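# Fit spacer, tighten good nut on bolt, bin bad nuts

## Task

Slide the spacer onto the bolt, then thread one of the three nuts onto the bolt and tighten it firmly. The bolt must stay on the bench, and the two defective nuts must end up in the bin.

## Robot and tools

Robot: two UR7e-type arms, left_arm and right_arm, each with a Robotiq 140 mm two-finger gripper. The left gripper's fingers can fold at a hinge. A part held in the fingertip quarter of the pads is squeezed normally. Held nearer the palm, a narrow part may slip or not be held, a wide one may be squeezed too hard, and pushing a tip against a surface folds the fingers with little felt force. The right gripper's fingers are rigid. The calibrated bases are left_arm at (-0.064, +0.489, +0.013) m and right_arm at (-0.010, -0.395, +0.013) m, both turned slightly about z.

Frames: the scene frame has its origin on the table top, midway between the nominal bases, with +z up, +x out over the table and left_arm on +y. Image left and right do not match arm names. Each arm's reported hand pose, velocities, targets and offsets use that arm's own base frame. Fixed cameras (cam_high, cam_low, cam_close) and the table use the scene frame. The wrist cameras are cam_left_wrist and cam_right_wrist. Gripper axes: fingers point along +z and close along y. end_effector_position is the point between the closed pads. Fingertips reach about 33 mm past it, or 9 mm when fully open.

The 18-number row, used by both execute_actions and move: one flat list covering both arms. Entries 1-9 are left_arm dx, dy, dz, rx, ry, rz, then left_gripper position, force_limit, speed. Entries 10-18 are the same nine for right_arm. Every number lies in [-1, 1].
- dx..rz are offsets, not poses. They count from the arm's Hand target at the start of the call or action, along that arm's base axes. 1.0 equals 0.6 m or 180 degrees. rx, ry, rz form one rotation vector about the Hand target's position.
- Repeating an offset moves the arm further.
- All six zeros re-request the current Hand target, and keep the arm's own control.
- Gripper numbers are absolute commands. Position +1 is 140 mm open, about -0.8 means the pads touch, and -1 closes until blocked. force_limit sets grip force (about 14 N at -1, 40 N at 0, 58 N at +1). Speed sets finger speed (about 30 mm/s at -1 up to 250 at +1). Both start at +1. A fast close grips harder.
- Always resend an unchanged gripper's last three numbers, because 0 is itself a command.
- Orientation commands are clipped to 32 degrees from the measured orientation each step.

execute_actions(actions, cameras): actions is a list of actions. Each action is up to 15 rows, each row one 1/30 s step, all offsets from that action's start. A short action holds its last row. An empty list returns state plus all cameras. cameras is a list of names, ["all"] or [].

move(target, speed, blend, stop_force, zero, blocking, cameras): drives each gripper in a straight line to target. target is one 18-number row or up to 15 rows, all offset from the same starting Hand targets. speed is in m/s (0.002-3.6, default 0.25), one number or one per target. blend is a corner radius in m. stop_force (3-120 N) ends an arm's path when its wrist sensor feels that push against the motion; zero=true re-zeros first. blocking=false returns early and cannot combine with stop_force. A move is capped at 10 s. Paths do not avoid obstacles. Do not rely on stop_force while rotating, and omit it when moving off something.

Other tools:
- wait(seconds 0-10).
- stop() brakes a running move.
- zoom_image(camera, region [x0,y0,x1,y1] in pixels, at most 504x504) magnifies the latest image.
- zero_wrist_force(arm) tares that wrist sensor.
- read_manual gives licence text.
- finished_scene(scene) ends the scene irreversibly.

Results: per arm you get end_effector_position (m), quat_wxyz and velocities in the base frame. Hand target is the last commanded pose, which the next offsets start from; the gripper may rest short of it. Joint positions and torques are also given. Wrist force and torque are in the gripper's own axes, and a peak line shows the largest force since the last report. Wrist depth gives a 7x7 grid of distances in mm. object_status: 0 moving, 1 blocked while opening, 2 blocked while closing (a grip), 3 reached the commanded position or the pads met. position_measured is in counts: 3 open, 139 about 60 mm, 230 pads met. A move adds a "move:" line such as done, off_target, held or fault, plus limits such as paced or held.

Suggested order: look with cameras, identify the spacer, bolt, nuts and bin, and spot the faulty nuts. Pick up and lower the spacer over the bolt. Thread a good nut on with small turns, regrasping between turns. Drop the bad nuts into the bin. Check the result before finishing.

Avoid:
- Hard or fast contact. The arms are stiff, so a target slightly past a firm surface can cause a fault. About 150 N of force, or a joint's torque limit (wrist joints 25.7 N m), stops the arm for 10 s.
- Excess twist while screwing.
- Arm-to-arm contact, and dropping or throwing parts.
- Anything leaving the table.
- Paths through an arm's own base.
- Long stretched-out holds that heat the motors.

Each tool is called after ">>>" as name([rows], argument=value, ...), one row to a line, values as JSON.

## Session

>>> execute_actions(actions=[])

Scene clock: 0.00 s.
left_arm: end_effector_position=(+0.4639, +0.0950, +0.1663) position_measured=3 object_status=3 end_effector_quat_wxyz=(-0.251, +0.896, +0.201, +0.306) | right_arm: end_effector_position=(+0.2957, +0.3478, +0.2486) position_measured=3 object_status=3 end_effector_quat_wxyz=(-0.035, -0.161, +0.984, -0.064)
Joint positions: left_arm=[-0.661 -1.902 2.393 -2.064 -0.756 2.041] | right_arm=[0.629 -1.593 1.642 -1.498 -1.654 0.31]
Joint velocities: within noise
Joint torques (N m): no reading
Wrist force (N): no reading
Wrist torque (N m): no reading
Wrist force, peak (N): no reading
Wrist depth (mm): cam_left_wrist=[2301 2324 534 472 408 362 327 / 2175 2301 490 443 372 338 305 / 2258 490 422 382 346 315 286 / 2079 128 397 - 325 134 270 / - 104 370 335 305 125 94 / - 359 347 311 284 264 91 / - - 321 292 268 248 -] | cam_right_wrist=[- - - - 361 - - / - - - - 368 - 353 / - - - - - - - / - 120 - - - 134 96 / - 111 - - - - 92 / - 475 479 - - 425 - / - - - - - - -]
Hand target: left_arm +0.4639, +0.0950, +0.1663; -0.251, +0.896, +0.201, +0.306 | right_arm +0.2957, +0.3478, +0.2486; -0.035, -0.161, +0.984, -0.064
Tool commands: left_gripper/position=+1.0 left_gripper/force_limit=+1.0 left_gripper/speed=+1.0 right_gripper/position=+1.0 right_gripper/force_limit=+1.0 right_gripper/speed=+1.0

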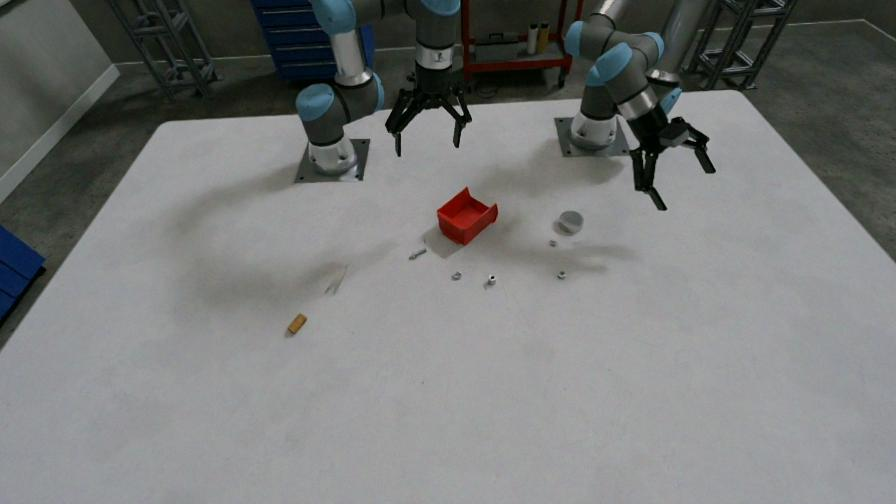

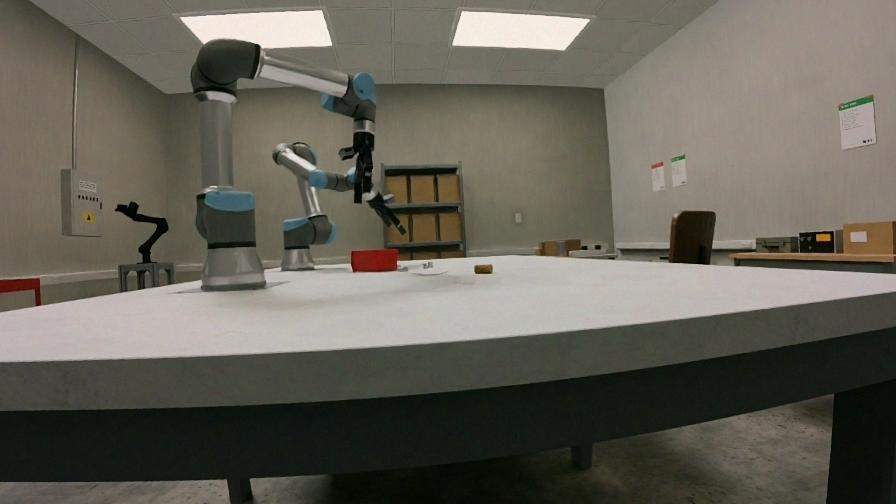

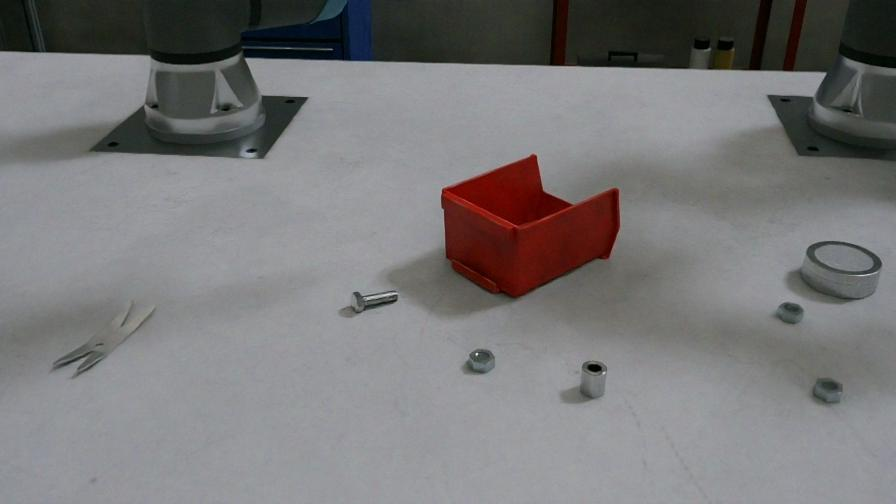

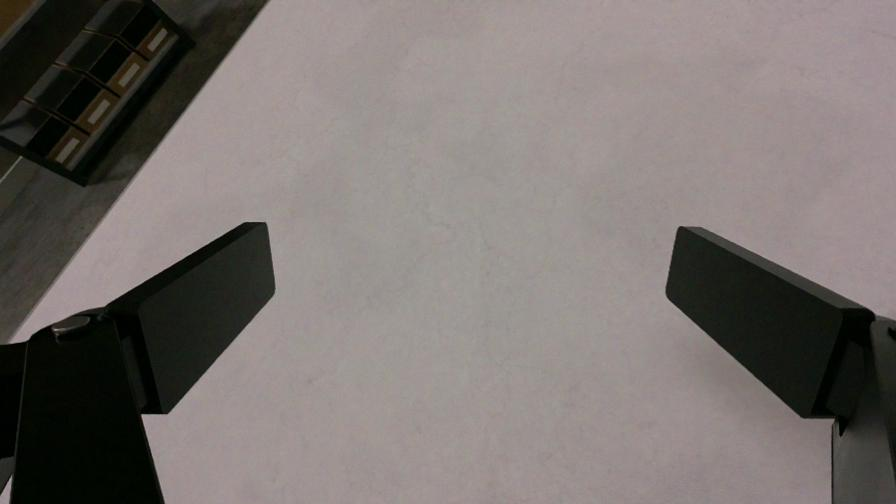

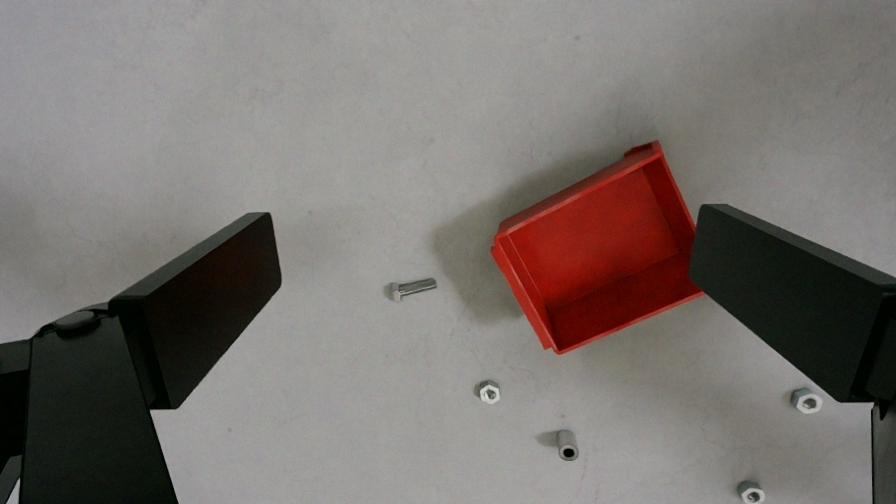

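>>> zoom_image(camera="cam_close", region=[320, 260, 640, 440])

>>> zoom_image(camera="cam_close", region=[740, 230, 896, 420])

>>> zoom_image(camera="cam_close", region=[450, 330, 530, 390])

>>> zoom_image(camera="cam_close", region=[760, 290, 840, 350])

>>> zoom_image(camera="cam_close", region=[790, 360, 870, 420])

>>> zoom_image(camera="cam_right_wrist", region=[360, 250, 620, 504])

>>> zoom_image(camera="cam_right_wrist", region=[720, 370, 840, 504])

Scaled by 1.575 from the camera's 896x504 image, which has a finer 1280x720 frame.

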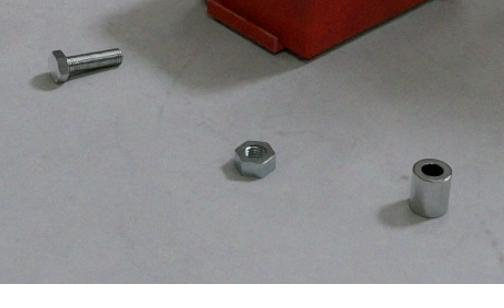

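Scaled by 2.653 from the camera's 896x504 image, which has a finer 1280x720 frame.

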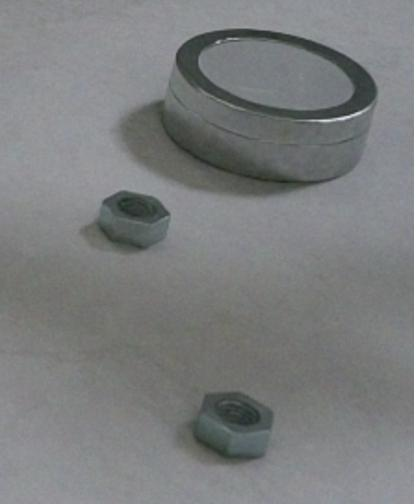

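Scaled by 6.300 from the camera's 896x504 image, which has a finer 1280x720 frame.

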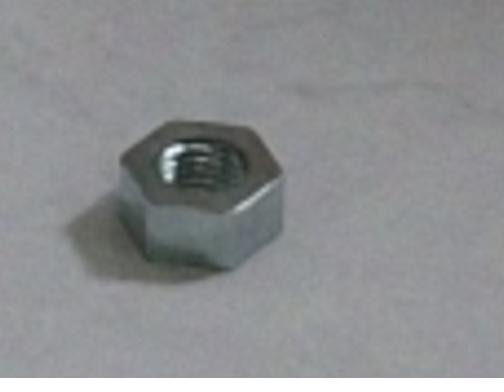

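Scaled by 6.300 from the camera's 896x504 image, which has a finer 1280x720 frame.

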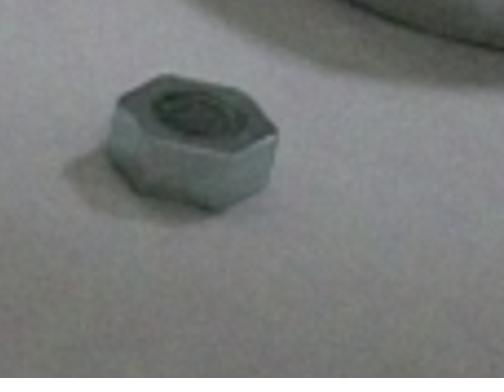

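Scaled by 6.300 from the camera's 896x504 image, which has a finer 1280x720 frame.

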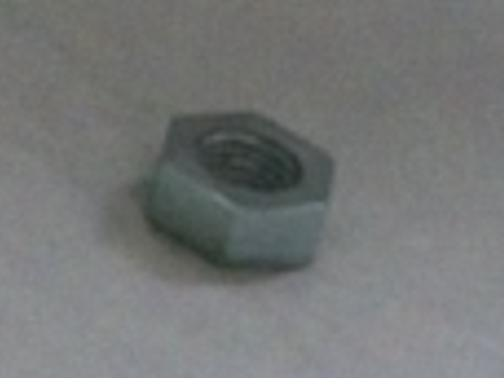

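Scaled by 1.938 from the camera's 896x504 image, which has a finer 1280x720 frame.

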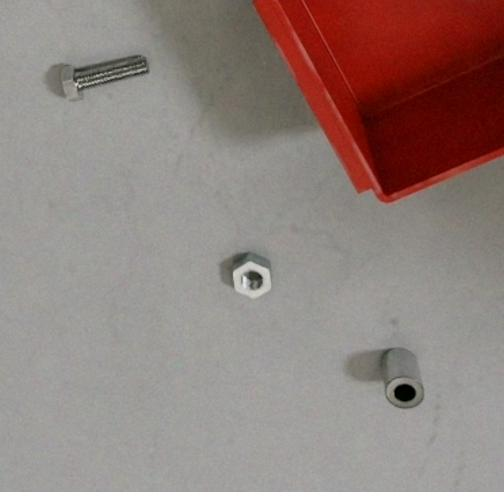

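Scaled by 3.761 from the camera's 896x504 image, which has a finer 1280x720 frame.

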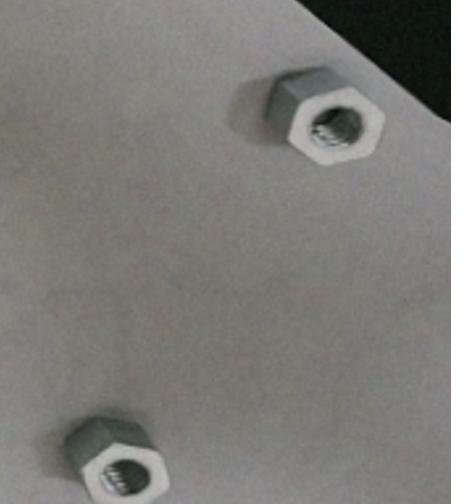

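>>> move(target=[0.2152, -0.4733, -0.1772, -0.2041, 0.1594, 0, 1, 1, 1, 0.2072, -0.0613, -0.2643, 0.0438, -0.0154, 0, 1, 1, 1], speed=0.3, cameras=["cam_left_wrist", "cam_right_wrist"])

Scene clock: 71.80 s.
left_arm: end_effector_position=(+0.5931, -0.1889, +0.0600) position_measured=3 object_status=3 end_effector_quat_wxyz=(-0.001, +0.976, +0.219, +0.001) | right_arm: end_effector_position=(+0.4199, +0.3110, +0.0900) position_measured=3 object_status=3 end_effector_quat_wxyz=(+0.000, -0.161, +0.987, +0.000)
Joint positions: left_arm=[-0.525 -1.18 1.669 -2.06 -1.569 2.176] | right_arm=[0.38 -1.433 1.916 -2.053 -1.572 0.057]
Joint torques (N m): left_arm=[-7.23 -41.22 -22.15 -4.29 -1.24 -1.03] | right_arm=[7.88 -30.11 -33.06 -3.19 -2.6 0.72]
Wrist force (N): left_arm=[0.0 -0.2 -1.2] | right_arm=[0.3 -0.3 -0.3]
Wrist torque (N m): left_arm=[-0.10 -0.16 0.00] | right_arm=[-0.05 -0.04 -0.13]
Wrist force, peak (N): left_arm=[-0.6 -2.2 0.0] | right_arm=[1.1 0.8 -1.4]
Wrist depth (mm): cam_left_wrist=[186 186 186 187 187 187 187 / 196 195 194 197 197 197 197 / 206 207 207 206 205 207 208 / 218 214 216 219 219 144 220 / - 104 233 232 234 125 94 / - 233 246 248 248 248 94 / - 258 265 266 275 265 -] | cam_right_wrist=[- - - 214 - 178 - / - - - - - 206 220 / - - - - - 173 222 / - 120 - - - 134 112 / - 111 - 265 - - 92 / - - - - - - - / - - - - - 297 -]
Hand target: left_arm +0.5931, -0.1890, +0.0600; +0.000, +0.976, +0.219, +0.001 | right_arm +0.4200, +0.3110, +0.0900; +0.000, -0.161, +0.987, +0.000
Off the commanded pose: left_arm 0.000 m, 0 deg | right_arm 0.000 m, 0 deg.
move: done
camera_calibration:
cam_left_wrist: T_world_to_cam=[[0.438661, -0.898635, -0.00568159, -0.417282], [-0.848785, -0.416387, 0.325861, 0.413446], [-0.295196, -0.13812, -0.945401, 0.350375], [0, 0, 0, 1]] pos_world=[0.637401, -0.154437, 0.194148]
cam_right_wrist: T_world_to_cam=[[-0.290246, 0.956743, -0.0200218, -0.165806], [0.893249, 0.278372, 0.35301, -0.492725], [0.343313, 0.0845754, -0.935405, 0.0561553], [0, 0, 0, 1]] pos_world=[0.372722, 0.291045, 0.223145]
Images, in order (width x height): cam_left_wrist 896x504, cam_right_wrist 896x504.

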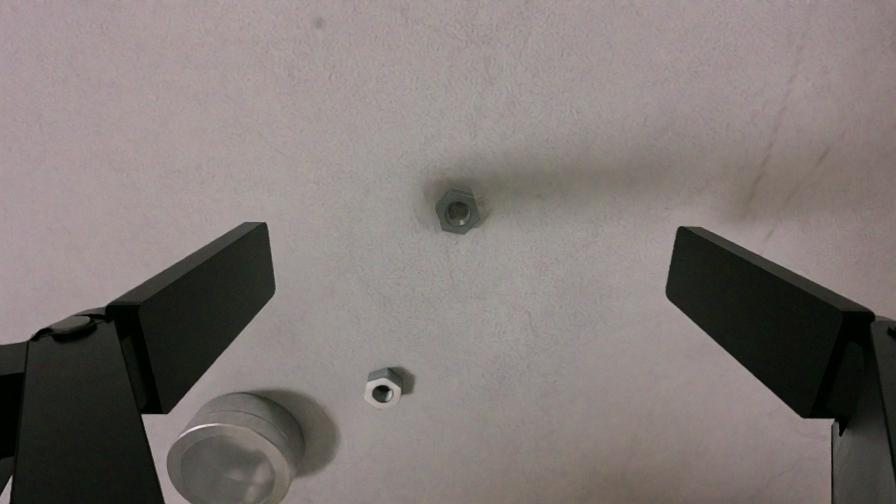

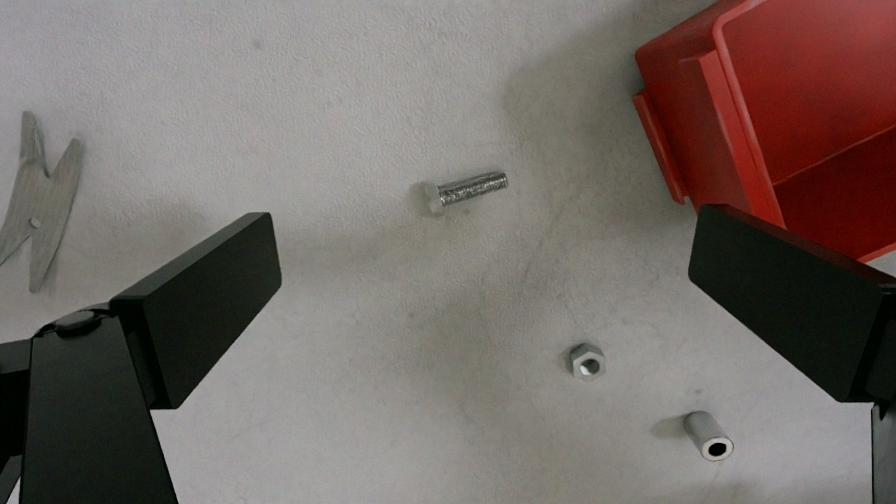

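>>> zoom_image(camera="cam_left_wrist", region=[417, 180, 501, 244])

>>> zoom_image(camera="cam_left_wrist", region=[343, 356, 427, 420])

>>> zoom_image(camera="cam_right_wrist", region=[400, 150, 540, 240])

>>> zoom_image(camera="cam_right_wrist", region=[550, 330, 634, 394])

>>> zoom_image(camera="cam_right_wrist", region=[650, 390, 770, 480])

Scaled by 6.000 from the camera's 896x504 image, which has a finer 1280x720 frame.

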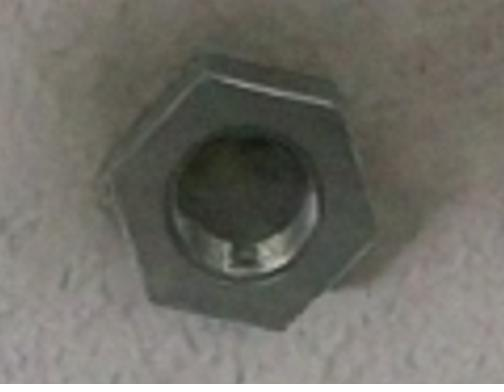

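Scaled by 6.000 from the camera's 896x504 image, which has a finer 1280x720 frame.

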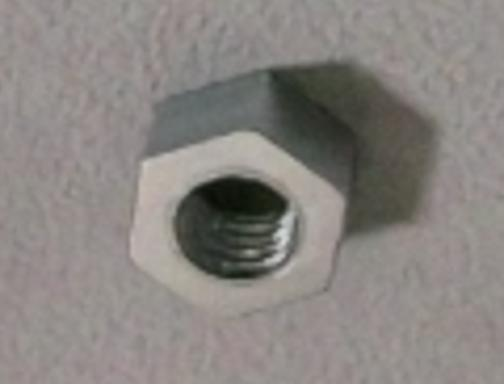

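Scaled by 3.600 from the camera's 896x504 image, which has a finer 1280x720 frame.

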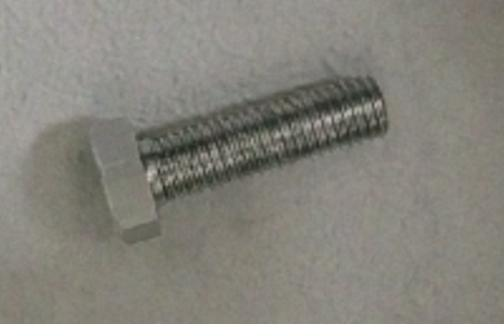

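Scaled by 6.000 from the camera's 896x504 image, which has a finer 1280x720 frame.

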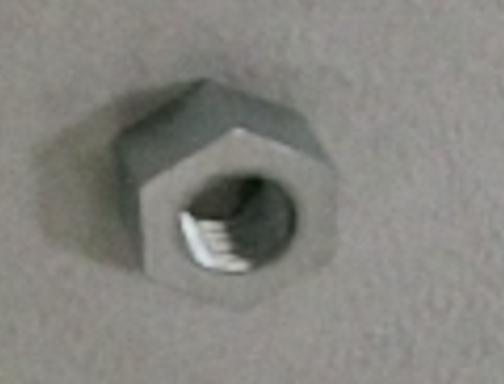

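Scaled by 4.200 from the camera's 896x504 image, which has a finer 1280x720 frame.

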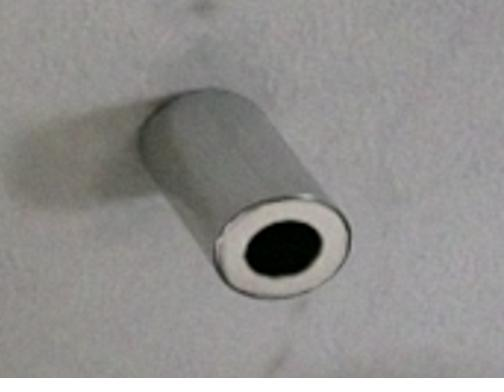

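>>> move(target=[-0.1767, -0.0133, 0, 0, 0, 0, 1, 1, 1, 0.1288, 0.1667, -0.05, 0, 0, 0, 1, 1, 1], speed=0.3, cameras=["cam_left_wrist", "cam_right_wrist"])

>>> zoom_image(camera="cam_left_wrist", region=[417, 180, 501, 244])

>>> zoom_image(camera="cam_right_wrist", region=[417, 180, 501, 244])

Scene clock: 86.13 s.
left_arm: end_effector_position=(+0.4871, -0.1970, +0.0601) position_measured=3 object_status=3 end_effector_quat_wxyz=(+0.000, +0.976, +0.219, +0.001) | right_arm: end_effector_position=(+0.4971, +0.4110, +0.0600) position_measured=3 object_status=3 end_effector_quat_wxyz=(+0.000, -0.161, +0.987, +0.000)
Joint positions: left_arm=[-0.642 -1.389 1.952 -2.134 -1.569 2.059] | right_arm=[0.483 -1.131 1.595 -2.035 -1.572 0.16]
Joint torques (N m): left_arm=[0.36 -29.03 -18.36 -1.35 0.4 0.17] | right_arm=[-7.03 -31.58 -30.21 -4.63 -2.32 -0.87]
Wrist force (N): left_arm=[0.1 -0.2 -1.2] | right_arm=[0.3 -0.7 -0.5]
Wrist torque (N m): left_arm=[-0.09 -0.20 0.00] | right_arm=[-0.11 -0.04 -0.03]
Wrist force, peak (N): left_arm=[2.8 0.5 -1.4] | right_arm=[2.8 -2.0 -1.2]
Wrist depth (mm): cam_left_wrist=[187 186 187 186 187 187 187 / 196 196 197 197 197 197 198 / 206 206 205 206 208 208 208 / 219 215 214 219 219 143 220 / - 104 228 234 234 125 94 / - 242 248 249 249 - 93 / - 265 265 266 266 231 -] | cam_right_wrist=[- - - - - - - / - 192 - - - - - / - - - - - - - / - 120 - - - 135 95 / - 119 - - - - 92 / - 96 - - - - - / - - - - - - -]
Hand target: left_arm +0.4870, -0.1970, +0.0600; +0.000, +0.976, +0.219, +0.001 | right_arm +0.4973, +0.4110, +0.0600; +0.000, -0.161, +0.987, +0.000
Off the commanded pose: left_arm 0.000 m, 0 deg | right_arm 0.000 m, 0 deg.
move: done
camera_calibration:
cam_left_wrist: T_world_to_cam=[[0.438614, -0.898659, -0.0054267, -0.378046], [-0.848844, -0.416268, 0.325859, 0.32028], [-0.295095, -0.13832, -0.945403, 0.317923], [0, 0, 0, 1]] pos_world=[0.531501, -0.162437, 0.194147]
cam_right_wrist: T_world_to_cam=[[-0.290345, 0.956711, -0.0200934, -0.239601], [0.89317, 0.278478, 0.353126, -0.578994], [0.343435, 0.0845816, -0.93536, -0.00684065], [0, 0, 0, 1]] pos_world=[0.449922, 0.391045, 0.193245]
Images, in order (width x height): cam_left_wrist 896x504, cam_right_wrist 896x504.

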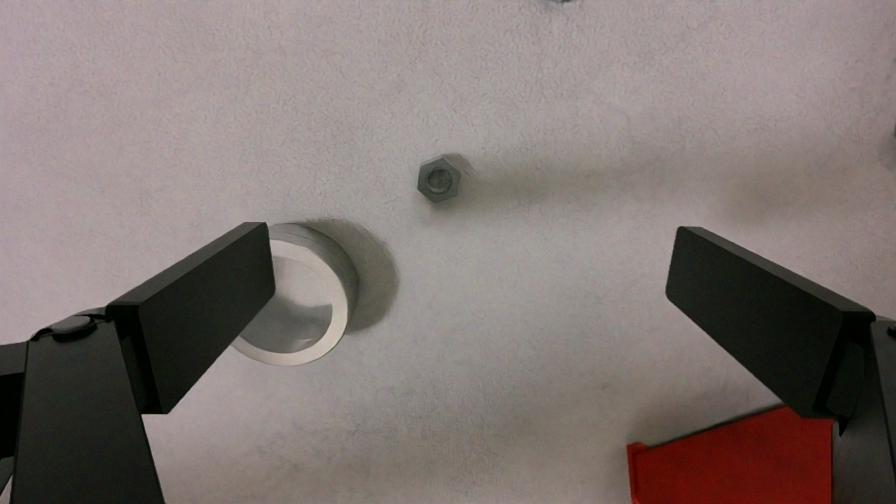

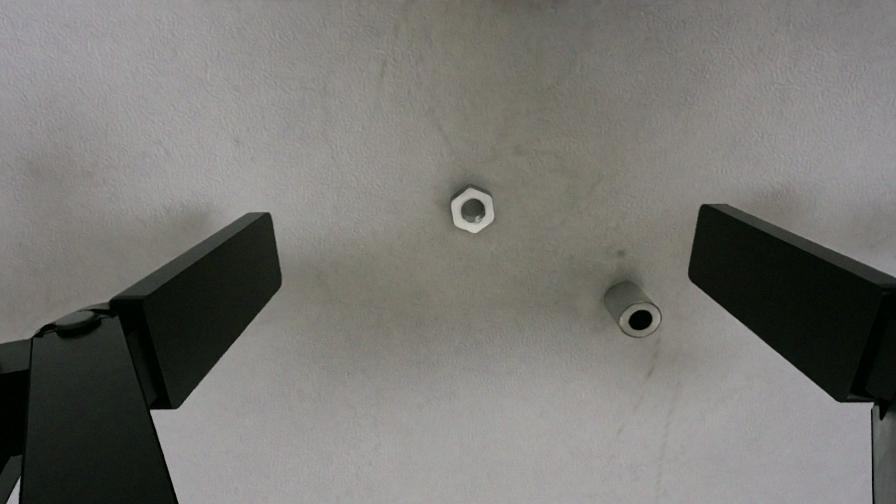

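Scaled by 6.000 from the camera's 896x504 image, which has a finer 1280x720 frame.

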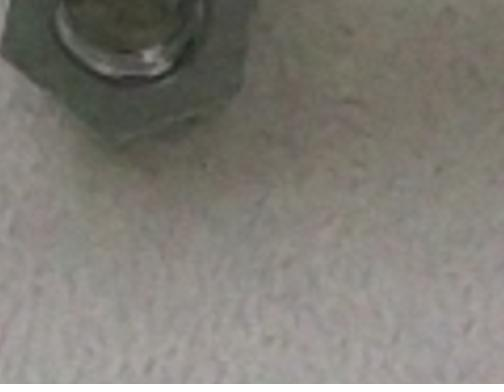

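Scaled by 6.000 from the camera's 896x504 image, which has a finer 1280x720 frame.

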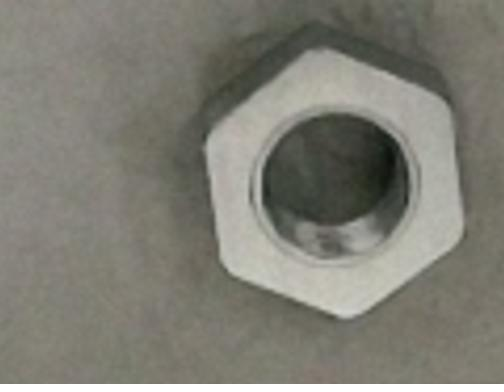

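>>> zoom_image(camera="cam_left_wrist", region=[397, 147, 481, 211])

>>> zoom_image(camera="cam_right_wrist", region=[590, 270, 674, 350])

Scaled by 6.000 from the camera's 896x504 image, which has a finer 1280x720 frame.

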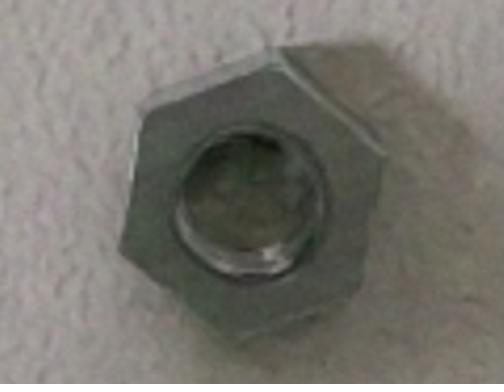

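Scaled by 6.000 from the camera's 896x504 image, which has a finer 1280x720 frame.

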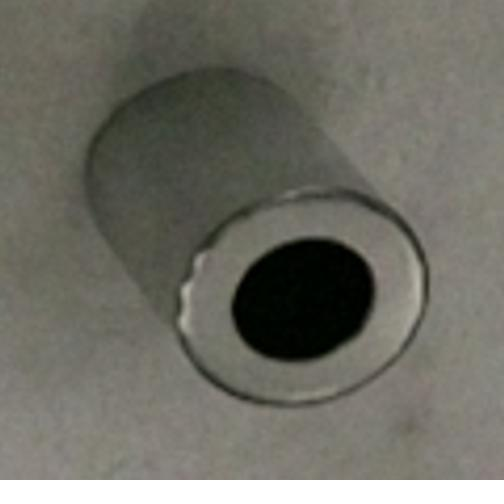

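>>> move([
  [0, 0, 0.2667, 0, 0, 0, 1, 1, 1, 0.1717, -0.6017, 0.3167, 0.4569, 0.2049, 0.0510, 1, 1, 1],
  [0.0482, -0.5933, 0.1, 0, 0, -0.4539, 1, 1, 1, 0.1717, -0.6017, 0.3167, 0.4569, 0.2049, 0.0510, 1, 1, 1],
], speed=[0.4, 0.35], cameras=["cam_left_wrist", "cam_high", "cam_close"])

Scene clock: 199.47 s.
left_arm: end_effector_position=(+0.5159, -0.5530, +0.1200) position_measured=3 object_status=3 end_effector_quat_wxyz=(+0.000, +0.881, -0.473, +0.001) | right_arm: end_effector_position=(+0.6003, +0.0500, +0.2500) position_measured=3 object_status=3 end_effector_quat_wxyz=(-0.182, -0.185, +0.683, +0.683)
Joint positions: left_arm=[-0.998 -0.918 1.095 -1.749 -1.57 3.129] | right_arm=[-0.453 -0.445 0.434 0.01 -0.977 -1.574]
Joint torques (N m): left_arm=[6.05 -62.32 -18.56 -4.31 -0.84 0.74] | right_arm=[-8.5 -64.43 -9.52 0.71 2.43 -0.39]
Wrist force (N): left_arm=[0.1 -0.4 -1.0] | right_arm=[1.0 -2.4 -3.6]
Wrist torque (N m): left_arm=[-0.15 -0.17 0.17] | right_arm=[-0.06 0.06 -0.43]
Wrist force, peak (N): left_arm=[0.9 -2.2 -1.8] | right_arm=[1.9 -2.8 -5.5]
Wrist depth (mm): cam_left_wrist=[240 241 241 245 240 242 242 / 253 251 254 254 255 254 256 / 267 270 268 266 268 267 265 / 283 143 278 283 277 143 286 / - 104 302 294 297 117 94 / - 316 322 236 318 327 91 / - 343 343 329 317 - -] | cam_right_wrist=[- - 1049 410 492 450 - / - - - 424 397 391 - / - - - 458 4092 - - / - 120 - - - 134 112 / - 111 - 3610 2531 - 92 / - - 855 4721 3720 - - / - - - 3069 3897 - -]
Hand target: left_arm +0.5160, -0.5529, +0.1200; +0.000, +0.881, -0.473, +0.001 | right_arm +0.6003, +0.0500, +0.2500; -0.182, -0.185, +0.683, +0.683
Off the commanded pose: left_arm 0.000 m, 0 deg | right_arm 0.000 m, 0 deg.
move: done
camera_calibration:
cam_left_wrist: T_world_to_cam=[[-0.825833, -0.563889, -0.00545656, 0.127166], [-0.534557, 0.77972, 0.326015, 0.676121], [-0.179582, 0.272151, -0.945349, 0.501168], [0, 0, 0, 1]] pos_world=[0.556443, -0.591871, 0.254047]
Images, in order (width x height): cam_high 896x504, cam_close 896x504, cam_left_wrist 896x504.

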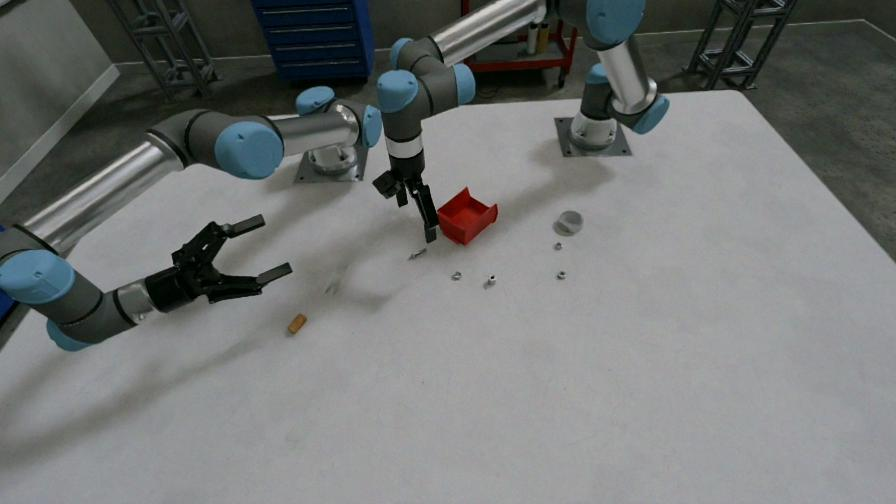

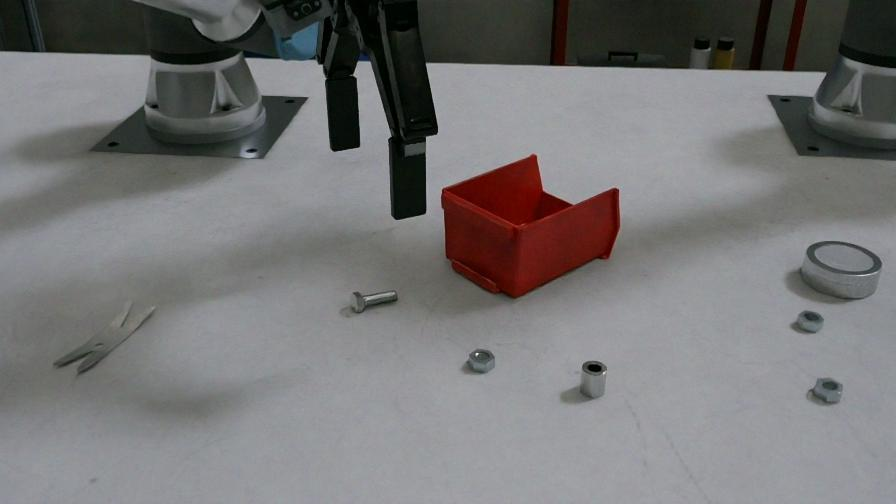

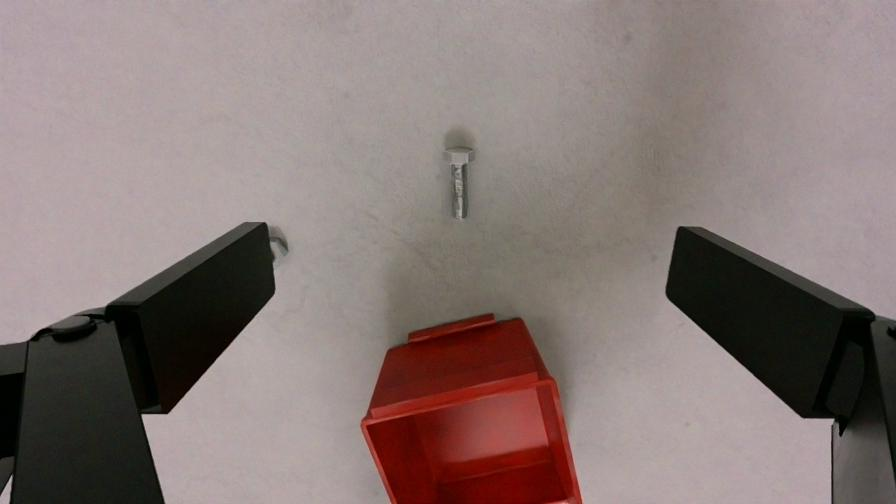

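>>> zoom_image(camera="cam_left_wrist", region=[409, 130, 509, 230])

Scaled by 5.040 from the camera's 896x504 image, which has a finer 1280x720 frame.

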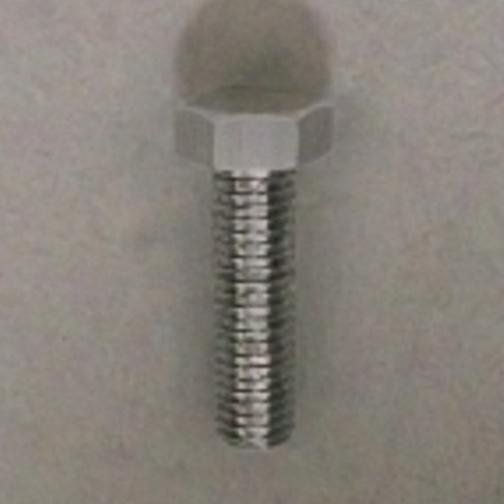

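>>> move(target=[0.05, -0.0783, -0.1167, 0, 0, 0, -1, -1, 0, 0, 0, 0, 0, 0, 0, 1, 1, 1], speed=0.2)

>>> move(target=[0, 0, -0.0667, 0, 0, 0, -1, -1, 0, 0, 0, 0, 0, 0, 0, 1, 1, 1], speed=0.015, stop_force=4, cameras=["cam_left_wrist", "cam_right_wrist"])

Scene clock: 214.47 s.
left_arm: end_effector_position=(+0.5460, -0.5999, +0.0501) position_measured=233 object_status=3 end_effector_quat_wxyz=(+0.000, +0.881, -0.473, +0.001) | right_arm: end_effector_position=(+0.6003, +0.0500, +0.2500) position_measured=3 object_status=3 end_effector_quat_wxyz=(-0.182, -0.185, +0.683, +0.683)
Joint positions: left_arm=[-0.998 -0.729 0.946 -1.79 -1.57 3.129] | right_arm=[-0.453 -0.445 0.434 0.01 -0.977 -1.574]
Joint torques (N m): left_arm=[7.73 -54.33 -13.88 -3.77 -1.7 0.73] | right_arm=[-7.9 -63.89 -9.37 0.49 2.71 0.91]
Wrist force (N): left_arm=[0.0 -0.1 -1.0] | right_arm=[0.9 -2.4 -3.7]
Wrist torque (N m): left_arm=[-0.08 -0.15 0.16] | right_arm=[-0.07 0.08 -0.43]
Wrist force, peak (N): left_arm=[-1.6 -0.2 -3.2] | right_arm=[1.2 -2.7 -3.9]
Wrist depth (mm): cam_left_wrist=[176 176 177 177 177 178 177 / 186 185 186 186 187 187 186 / 195 195 196 197 197 197 197 / 206 207 213 203 208 209 209 / 219 220 88 89 89 215 221 / 232 - 69 - 70 70 234 / - - - - - 66 -] | cam_right_wrist=[- 508 374 1049 418 3148 - / 306 - 369 344 346 353 2480 / - - - 4384 - - - / - 120 - 3960 - 135 97 / - 110 - 3610 3897 - 92 / - - - 3458 - 2698 96 / - - - - 4092 5010 -]
Hand target: left_arm +0.5460, -0.5999, +0.0500; +0.000, +0.881, -0.473, +0.001 | right_arm +0.6003, +0.0500, +0.2500; -0.182, -0.185, +0.683, +0.683
Off the commanded pose: left_arm 0.000 m, 0 deg | right_arm 0.000 m, 0 deg.
move: done

Scene clock: 217.60 s.
left_arm: end_effector_position=(+0.5460, -0.5999, +0.0209) position_measured=233 object_status=3 end_effector_quat_wxyz=(+0.000, +0.881, -0.473, +0.001) | right_arm: end_effector_position=(+0.6003, +0.0500, +0.2500) position_measured=3 object_status=3 end_effector_quat_wxyz=(-0.182, -0.185, +0.683, +0.683)
Joint positions: left_arm=[-0.998 -0.709 0.985 -1.849 -1.57 3.129] | right_arm=[-0.453 -0.445 0.434 0.01 -0.977 -1.574]
Joint torques (N m): left_arm=[4.4 -64.5 -30.42 -0.94 -0.18 0.68] | right_arm=[-7.11 -63.11 -10.68 0.62 2.58 1.05]
Wrist force (N): left_arm=[-0.3 -0.7 -10.3] | right_arm=[1.1 -2.4 -3.8]
Wrist torque (N m): left_arm=[-0.10 -0.27 0.17] | right_arm=[-0.06 0.06 -0.43]
Wrist force, peak (N): left_arm=[-9.8 0.5 -25.6] | right_arm=[1.3 -2.5 -3.8]
Wrist depth (mm): cam_left_wrist=[150 150 150 151 151 151 151 / 158 158 158 159 159 159 159 / 166 166 169 167 168 168 168 / 176 175 176 172 177 178 177 / 187 187 - 89 89 184 189 / 199 - 69 - 70 70 201 / - - - - - 66 -] | cam_right_wrist=[- - 1096 1032 423 - - / - 369 370 349 345 - - / - - 408 4025 4721 - - / 322 120 - 2728 - 134 2154 / - 111 - 4233 5115 - 92 / - - - 3188 3610 4721 - / - - - 3108 5337 - -]
Hand target: left_arm +0.5460, -0.5999, +0.0209; +0.000, +0.881, -0.473, +0.001 (not the last commanded pose) | right_arm +0.6003, +0.0500, +0.2500; -0.182, -0.185, +0.683, +0.683
Off the commanded pose: left_arm 0.011 m, 0 deg | right_arm 0.000 m, 0 deg.
move: contact (left_arm)
camera_calibration:
cam_left_wrist: T_world_to_cam=[[-0.825922, -0.563758, -0.00548908, 0.12512], [-0.534452, 0.779813, 0.325964, 0.761139], [-0.179485, 0.272155, -0.945366, 0.425724], [0, 0, 0, 1]] pos_world=[0.586543, -0.638871, 0.155047]
cam_right_wrist: T_world_to_cam=[[0.0116117, 0.029764, 0.99949, -0.250302], [0.986672, 0.161907, -0.0162843, -0.59559], [-0.162309, 0.986357, -0.0274873, 0.197396], [0, 0, 0, 1]] pos_world=[0.622597, -0.0908231, 0.245901]
Images, in order (width x height): cam_left_wrist 896x504, cam_right_wrist 896x504.

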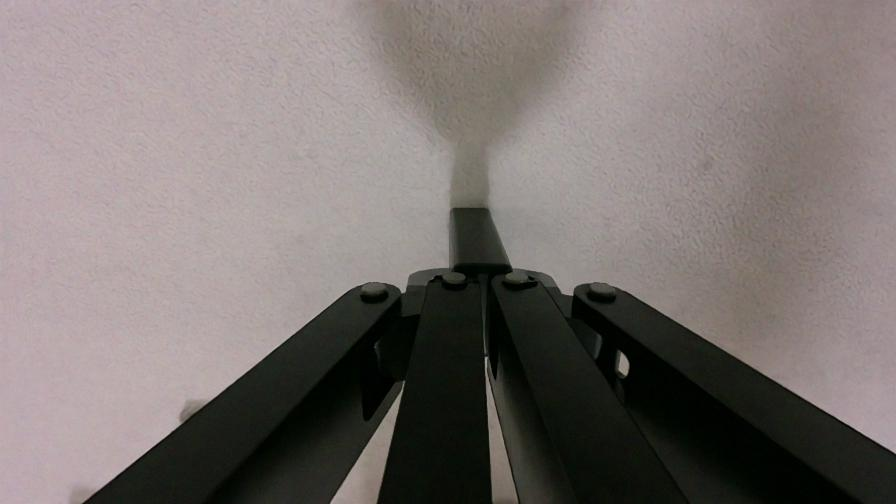

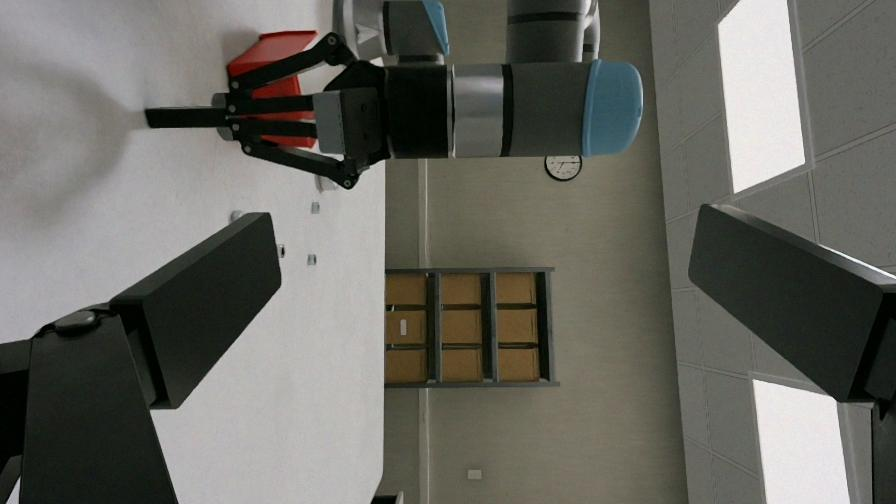

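>>> move([
  [0, 0, 0.075, 0, 0, 0, -1, -1, 0, 0, 0, 0, 0, 0, 0, 1, 1, 1],
  [-0.0452, 0.0798, 0.075, 0, 0, 0, -0.3, -1, 0, 0, 0, 0, 0, 0, 0, 1, 1, 1],
], speed=0.15, cameras=["cam_left_wrist"])

Scene clock: 233.67 s.
left_arm: end_effector_position=(+0.5189, -0.5521, +0.0660) position_measured=167 object_status=0 end_effector_quat_wxyz=(+0.000, +0.881, -0.473, +0.001) | right_arm: end_effector_position=(+0.6003, +0.0500, +0.2500) position_measured=3 object_status=3 end_effector_quat_wxyz=(-0.182, -0.185, +0.683, +0.683)
Joint positions: left_arm=[-0.994 -0.882 1.176 -1.866 -1.57 3.133] | right_arm=[-0.453 -0.445 0.434 0.01 -0.977 -1.574]
Joint torques (N m): left_arm=[-7.56 -49.09 -14.1 -3.6 1.1 -0.93] | right_arm=[-6.9 -64.32 -9.78 0.51 2.69 1.22]
Wrist force (N): left_arm=[0.8 -0.3 -0.9] | right_arm=[1.0 -2.4 -4.0]
Wrist torque (N m): left_arm=[-0.12 -0.32 -0.01] | right_arm=[-0.08 0.08 -0.43]
Wrist force, peak (N): left_arm=[-0.3 -0.8 -10.5] | right_arm=[1.3 -2.5 -4.1]
Wrist depth (mm): cam_left_wrist=[191 192 191 192 191 194 193 / 201 201 201 202 203 202 202 / 212 212 212 210 213 213 214 / 223 224 223 223 221 226 227 / 238 233 85 238 96 85 240 / - 69 - 235 204 70 - / - - - 184 - - -] | cam_right_wrist=[327 - 605 1058 474 2994 - / - - 447 404 399 393 2173 / - 518 425 4307 4233 2728 - / - 120 - 4814 4233 134 95 / - 111 - 3720 4546 - 92 / - - - 3458 - - - / - - - 4025 3363 - -]
Hand target: left_arm +0.5188, -0.5521, +0.0659; +0.000, +0.881, -0.473, +0.001 | right_arm +0.6003, +0.0500, +0.2500; -0.182, -0.185, +0.683, +0.683
Off the commanded pose: left_arm 0.000 m, 0 deg | right_arm 0.000 m, 0 deg.
move: done
camera_calibration:
cam_left_wrist: T_world_to_cam=[[-0.825922, -0.563758, -0.00548908, 0.129989], [-0.534452, 0.779813, 0.325964, 0.694634], [-0.179485, 0.272155, -0.945366, 0.450365], [0, 0, 0, 1]] pos_world=[0.559443, -0.590971, 0.200047]
Images, in order (width x height): cam_left_wrist 896x504.

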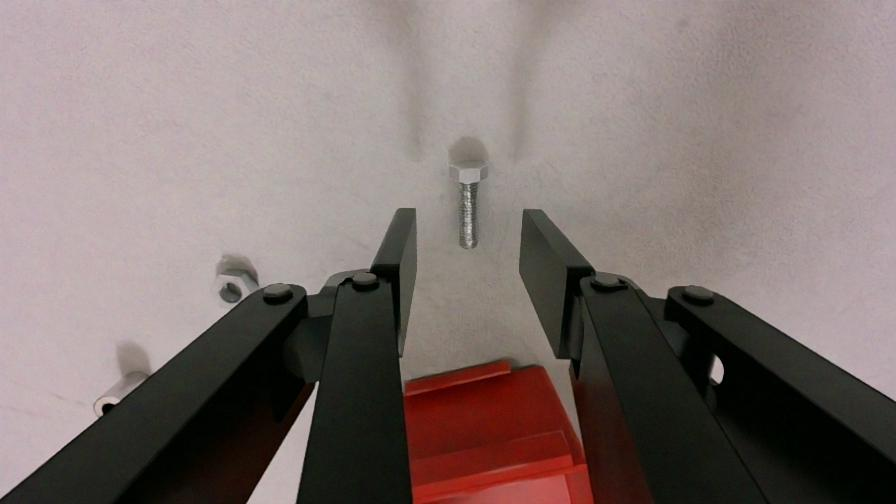

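>>> move(target=[0, 0, -0.0712, 0, 0, 0, -0.3, -1, 0, 0, 0, 0, 0, 0, 0, 1, 1, 1], speed=0.06, cameras=["cam_left_wrist"])

Scene clock: 238.43 s.
left_arm: end_effector_position=(+0.5188, -0.5519, +0.0229) position_measured=167 object_status=3 end_effector_quat_wxyz=(+0.000, +0.881, -0.473, +0.001) | right_arm: end_effector_position=(+0.6003, +0.0500, +0.2500) position_measured=3 object_status=3 end_effector_quat_wxyz=(-0.182, -0.185, +0.683, +0.683)
Joint positions: left_arm=[-0.994 -0.846 1.229 -1.955 -1.57 3.133] | right_arm=[-0.453 -0.445 0.434 0.01 -0.977 -1.574]
Joint torques (N m): left_arm=[-7.47 -68.99 -35.18 -1.55 0.49 -0.85] | right_arm=[-7.91 -64.55 -10.54 0.46 2.61 1.07]
Wrist force (N): left_arm=[0.5 -0.3 -1.0] | right_arm=[1.1 -2.3 -3.5]
Wrist torque (N m): left_arm=[-0.12 -0.27 -0.02] | right_arm=[-0.05 0.05 -0.42]
Wrist force, peak (N): left_arm=[0.8 -0.3 -2.2] | right_arm=[1.2 -2.5 -3.9]
Wrist depth (mm): cam_left_wrist=[152 152 152 152 152 153 153 / 159 159 160 160 160 161 161 / 168 167 169 167 169 169 170 / 178 178 176 173 172 180 179 / 189 184 85 190 96 85 191 / - 69 - 202 194 70 - / - - - 191 - - -] | cam_right_wrist=[- - 431 1036 483 3230 2531 / - - 418 402 397 - - / - - 439 - - 3558 - / - 120 - - 4161 134 112 / - 111 - 3720 4025 4092 92 / - - - 3664 3836 - 93 / - - - 4025 - 3507 -]
Hand target: left_arm +0.5188, -0.5521, +0.0232; +0.000, +0.881, -0.473, +0.001 | right_arm +0.6003, +0.0500, +0.2500; -0.182, -0.185, +0.683, +0.683
Off the commanded pose: left_arm 0.000 m, 0 deg | right_arm 0.000 m, 0 deg.
move: done
camera_calibration:
cam_left_wrist: T_world_to_cam=[[-0.825948, -0.563719, -0.0055376, 0.129771], [-0.534347, 0.779706, 0.326391, 0.708364], [-0.179675, 0.272541, -0.945219, 0.409885], [0, 0, 0, 1]] pos_world=[0.559343, -0.590872, 0.156946]
Images, in order (width x height): cam_left_wrist 896x504.

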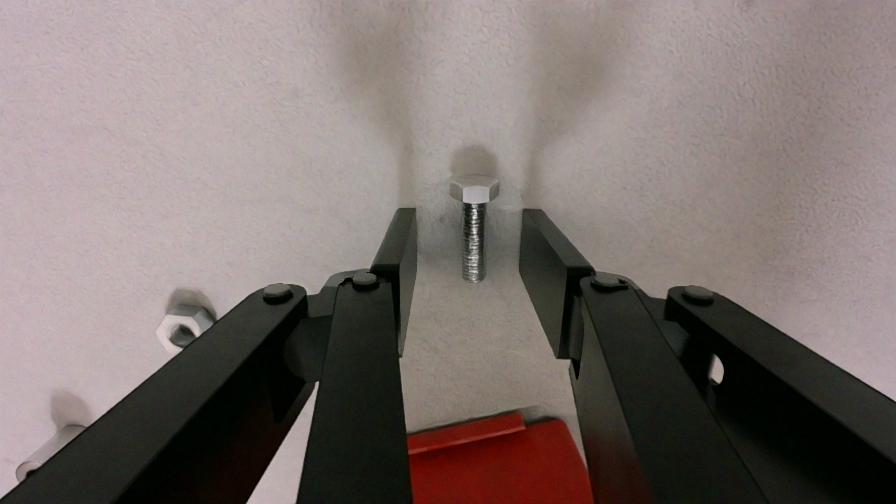

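>>> move([
  [-0.0028, 0.0042, 0, 0, 0, 0, -0.3, -1, 0, 0, 0, 0, 0, 0, 0, 1, 1, 1],
  [-0.0028, 0.0042, 0, 0, 0, 0, -1, -0.8, -1, 0, 0, 0, 0, 0, 0, 1, 1, 1],
], speed=0.03, cameras=["cam_left_wrist"])

Scene clock: 243.13 s.
left_arm: end_effector_position=(+0.5172, -0.5495, +0.0232) position_measured=217 object_status=2 end_effector_quat_wxyz=(+0.000, +0.881, -0.473, +0.001) | right_arm: end_effector_position=(+0.6003, +0.0500, +0.2500) position_measured=3 object_status=3 end_effector_quat_wxyz=(-0.182, -0.185, +0.683, +0.683)
Joint positions: left_arm=[-0.994 -0.853 1.241 -1.96 -1.57 3.133] | right_arm=[-0.453 -0.445 0.434 0.01 -0.977 -1.574]
Joint torques (N m): left_arm=[-7.27 -41.48 -33.7 -2.27 0.54 -0.93] | right_arm=[-7.48 -63.58 -9.27 0.52 2.72 1.06]
Wrist force (N): left_arm=[0.4 -0.5 -2.8] | right_arm=[1.2 -2.3 -3.6]
Wrist torque (N m): left_arm=[-0.14 -0.29 -0.02] | right_arm=[-0.05 0.04 -0.43]
Wrist force, peak (N): left_arm=[0.3 -0.5 -2.9] | right_arm=[1.0 -2.6 -3.9]
Wrist depth (mm): cam_left_wrist=[152 152 152 152 153 153 153 / 160 160 160 160 161 160 161 / 168 169 169 168 170 170 170 / 178 179 178 164 179 179 180 / - 185 88 95 89 187 191 / 200 - - - 70 70 204 / - - - - - 70 -] | cam_right_wrist=[- - 959 1067 482 - - / - 416 428 406 402 3720 - / - - - - - 3363 - / - 120 - 4384 3836 134 95 / - 111 - 3777 3897 - 92 / - - - 3507 3558 - 96 / - - 797 6461 - - -]
Hand target: left_arm +0.5172, -0.5495, +0.0232; +0.000, +0.881, -0.473, +0.001 | right_arm +0.6003, +0.0500, +0.2500; -0.182, -0.185, +0.683, +0.683
Off the commanded pose: left_arm 0.000 m, 0 deg | right_arm 0.000 m, 0 deg.
move: done
camera_calibration:
cam_left_wrist: T_world_to_cam=[[-0.825922, -0.563758, -0.00548908, 0.12976], [-0.534452, 0.779813, 0.325964, 0.705695], [-0.179485, 0.272155, -0.945366, 0.409012], [0, 0, 0, 1]] pos_world=[0.557743, -0.588471, 0.157347]
Images, in order (width x height): cam_left_wrist 896x504.

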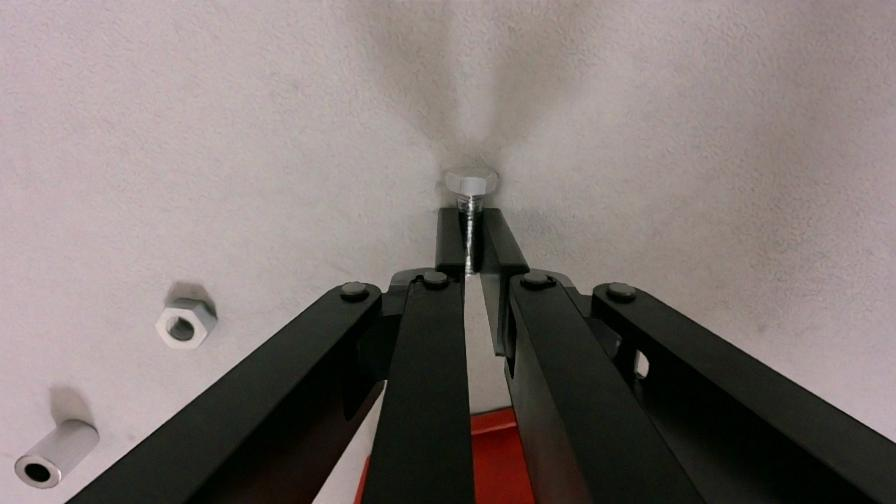

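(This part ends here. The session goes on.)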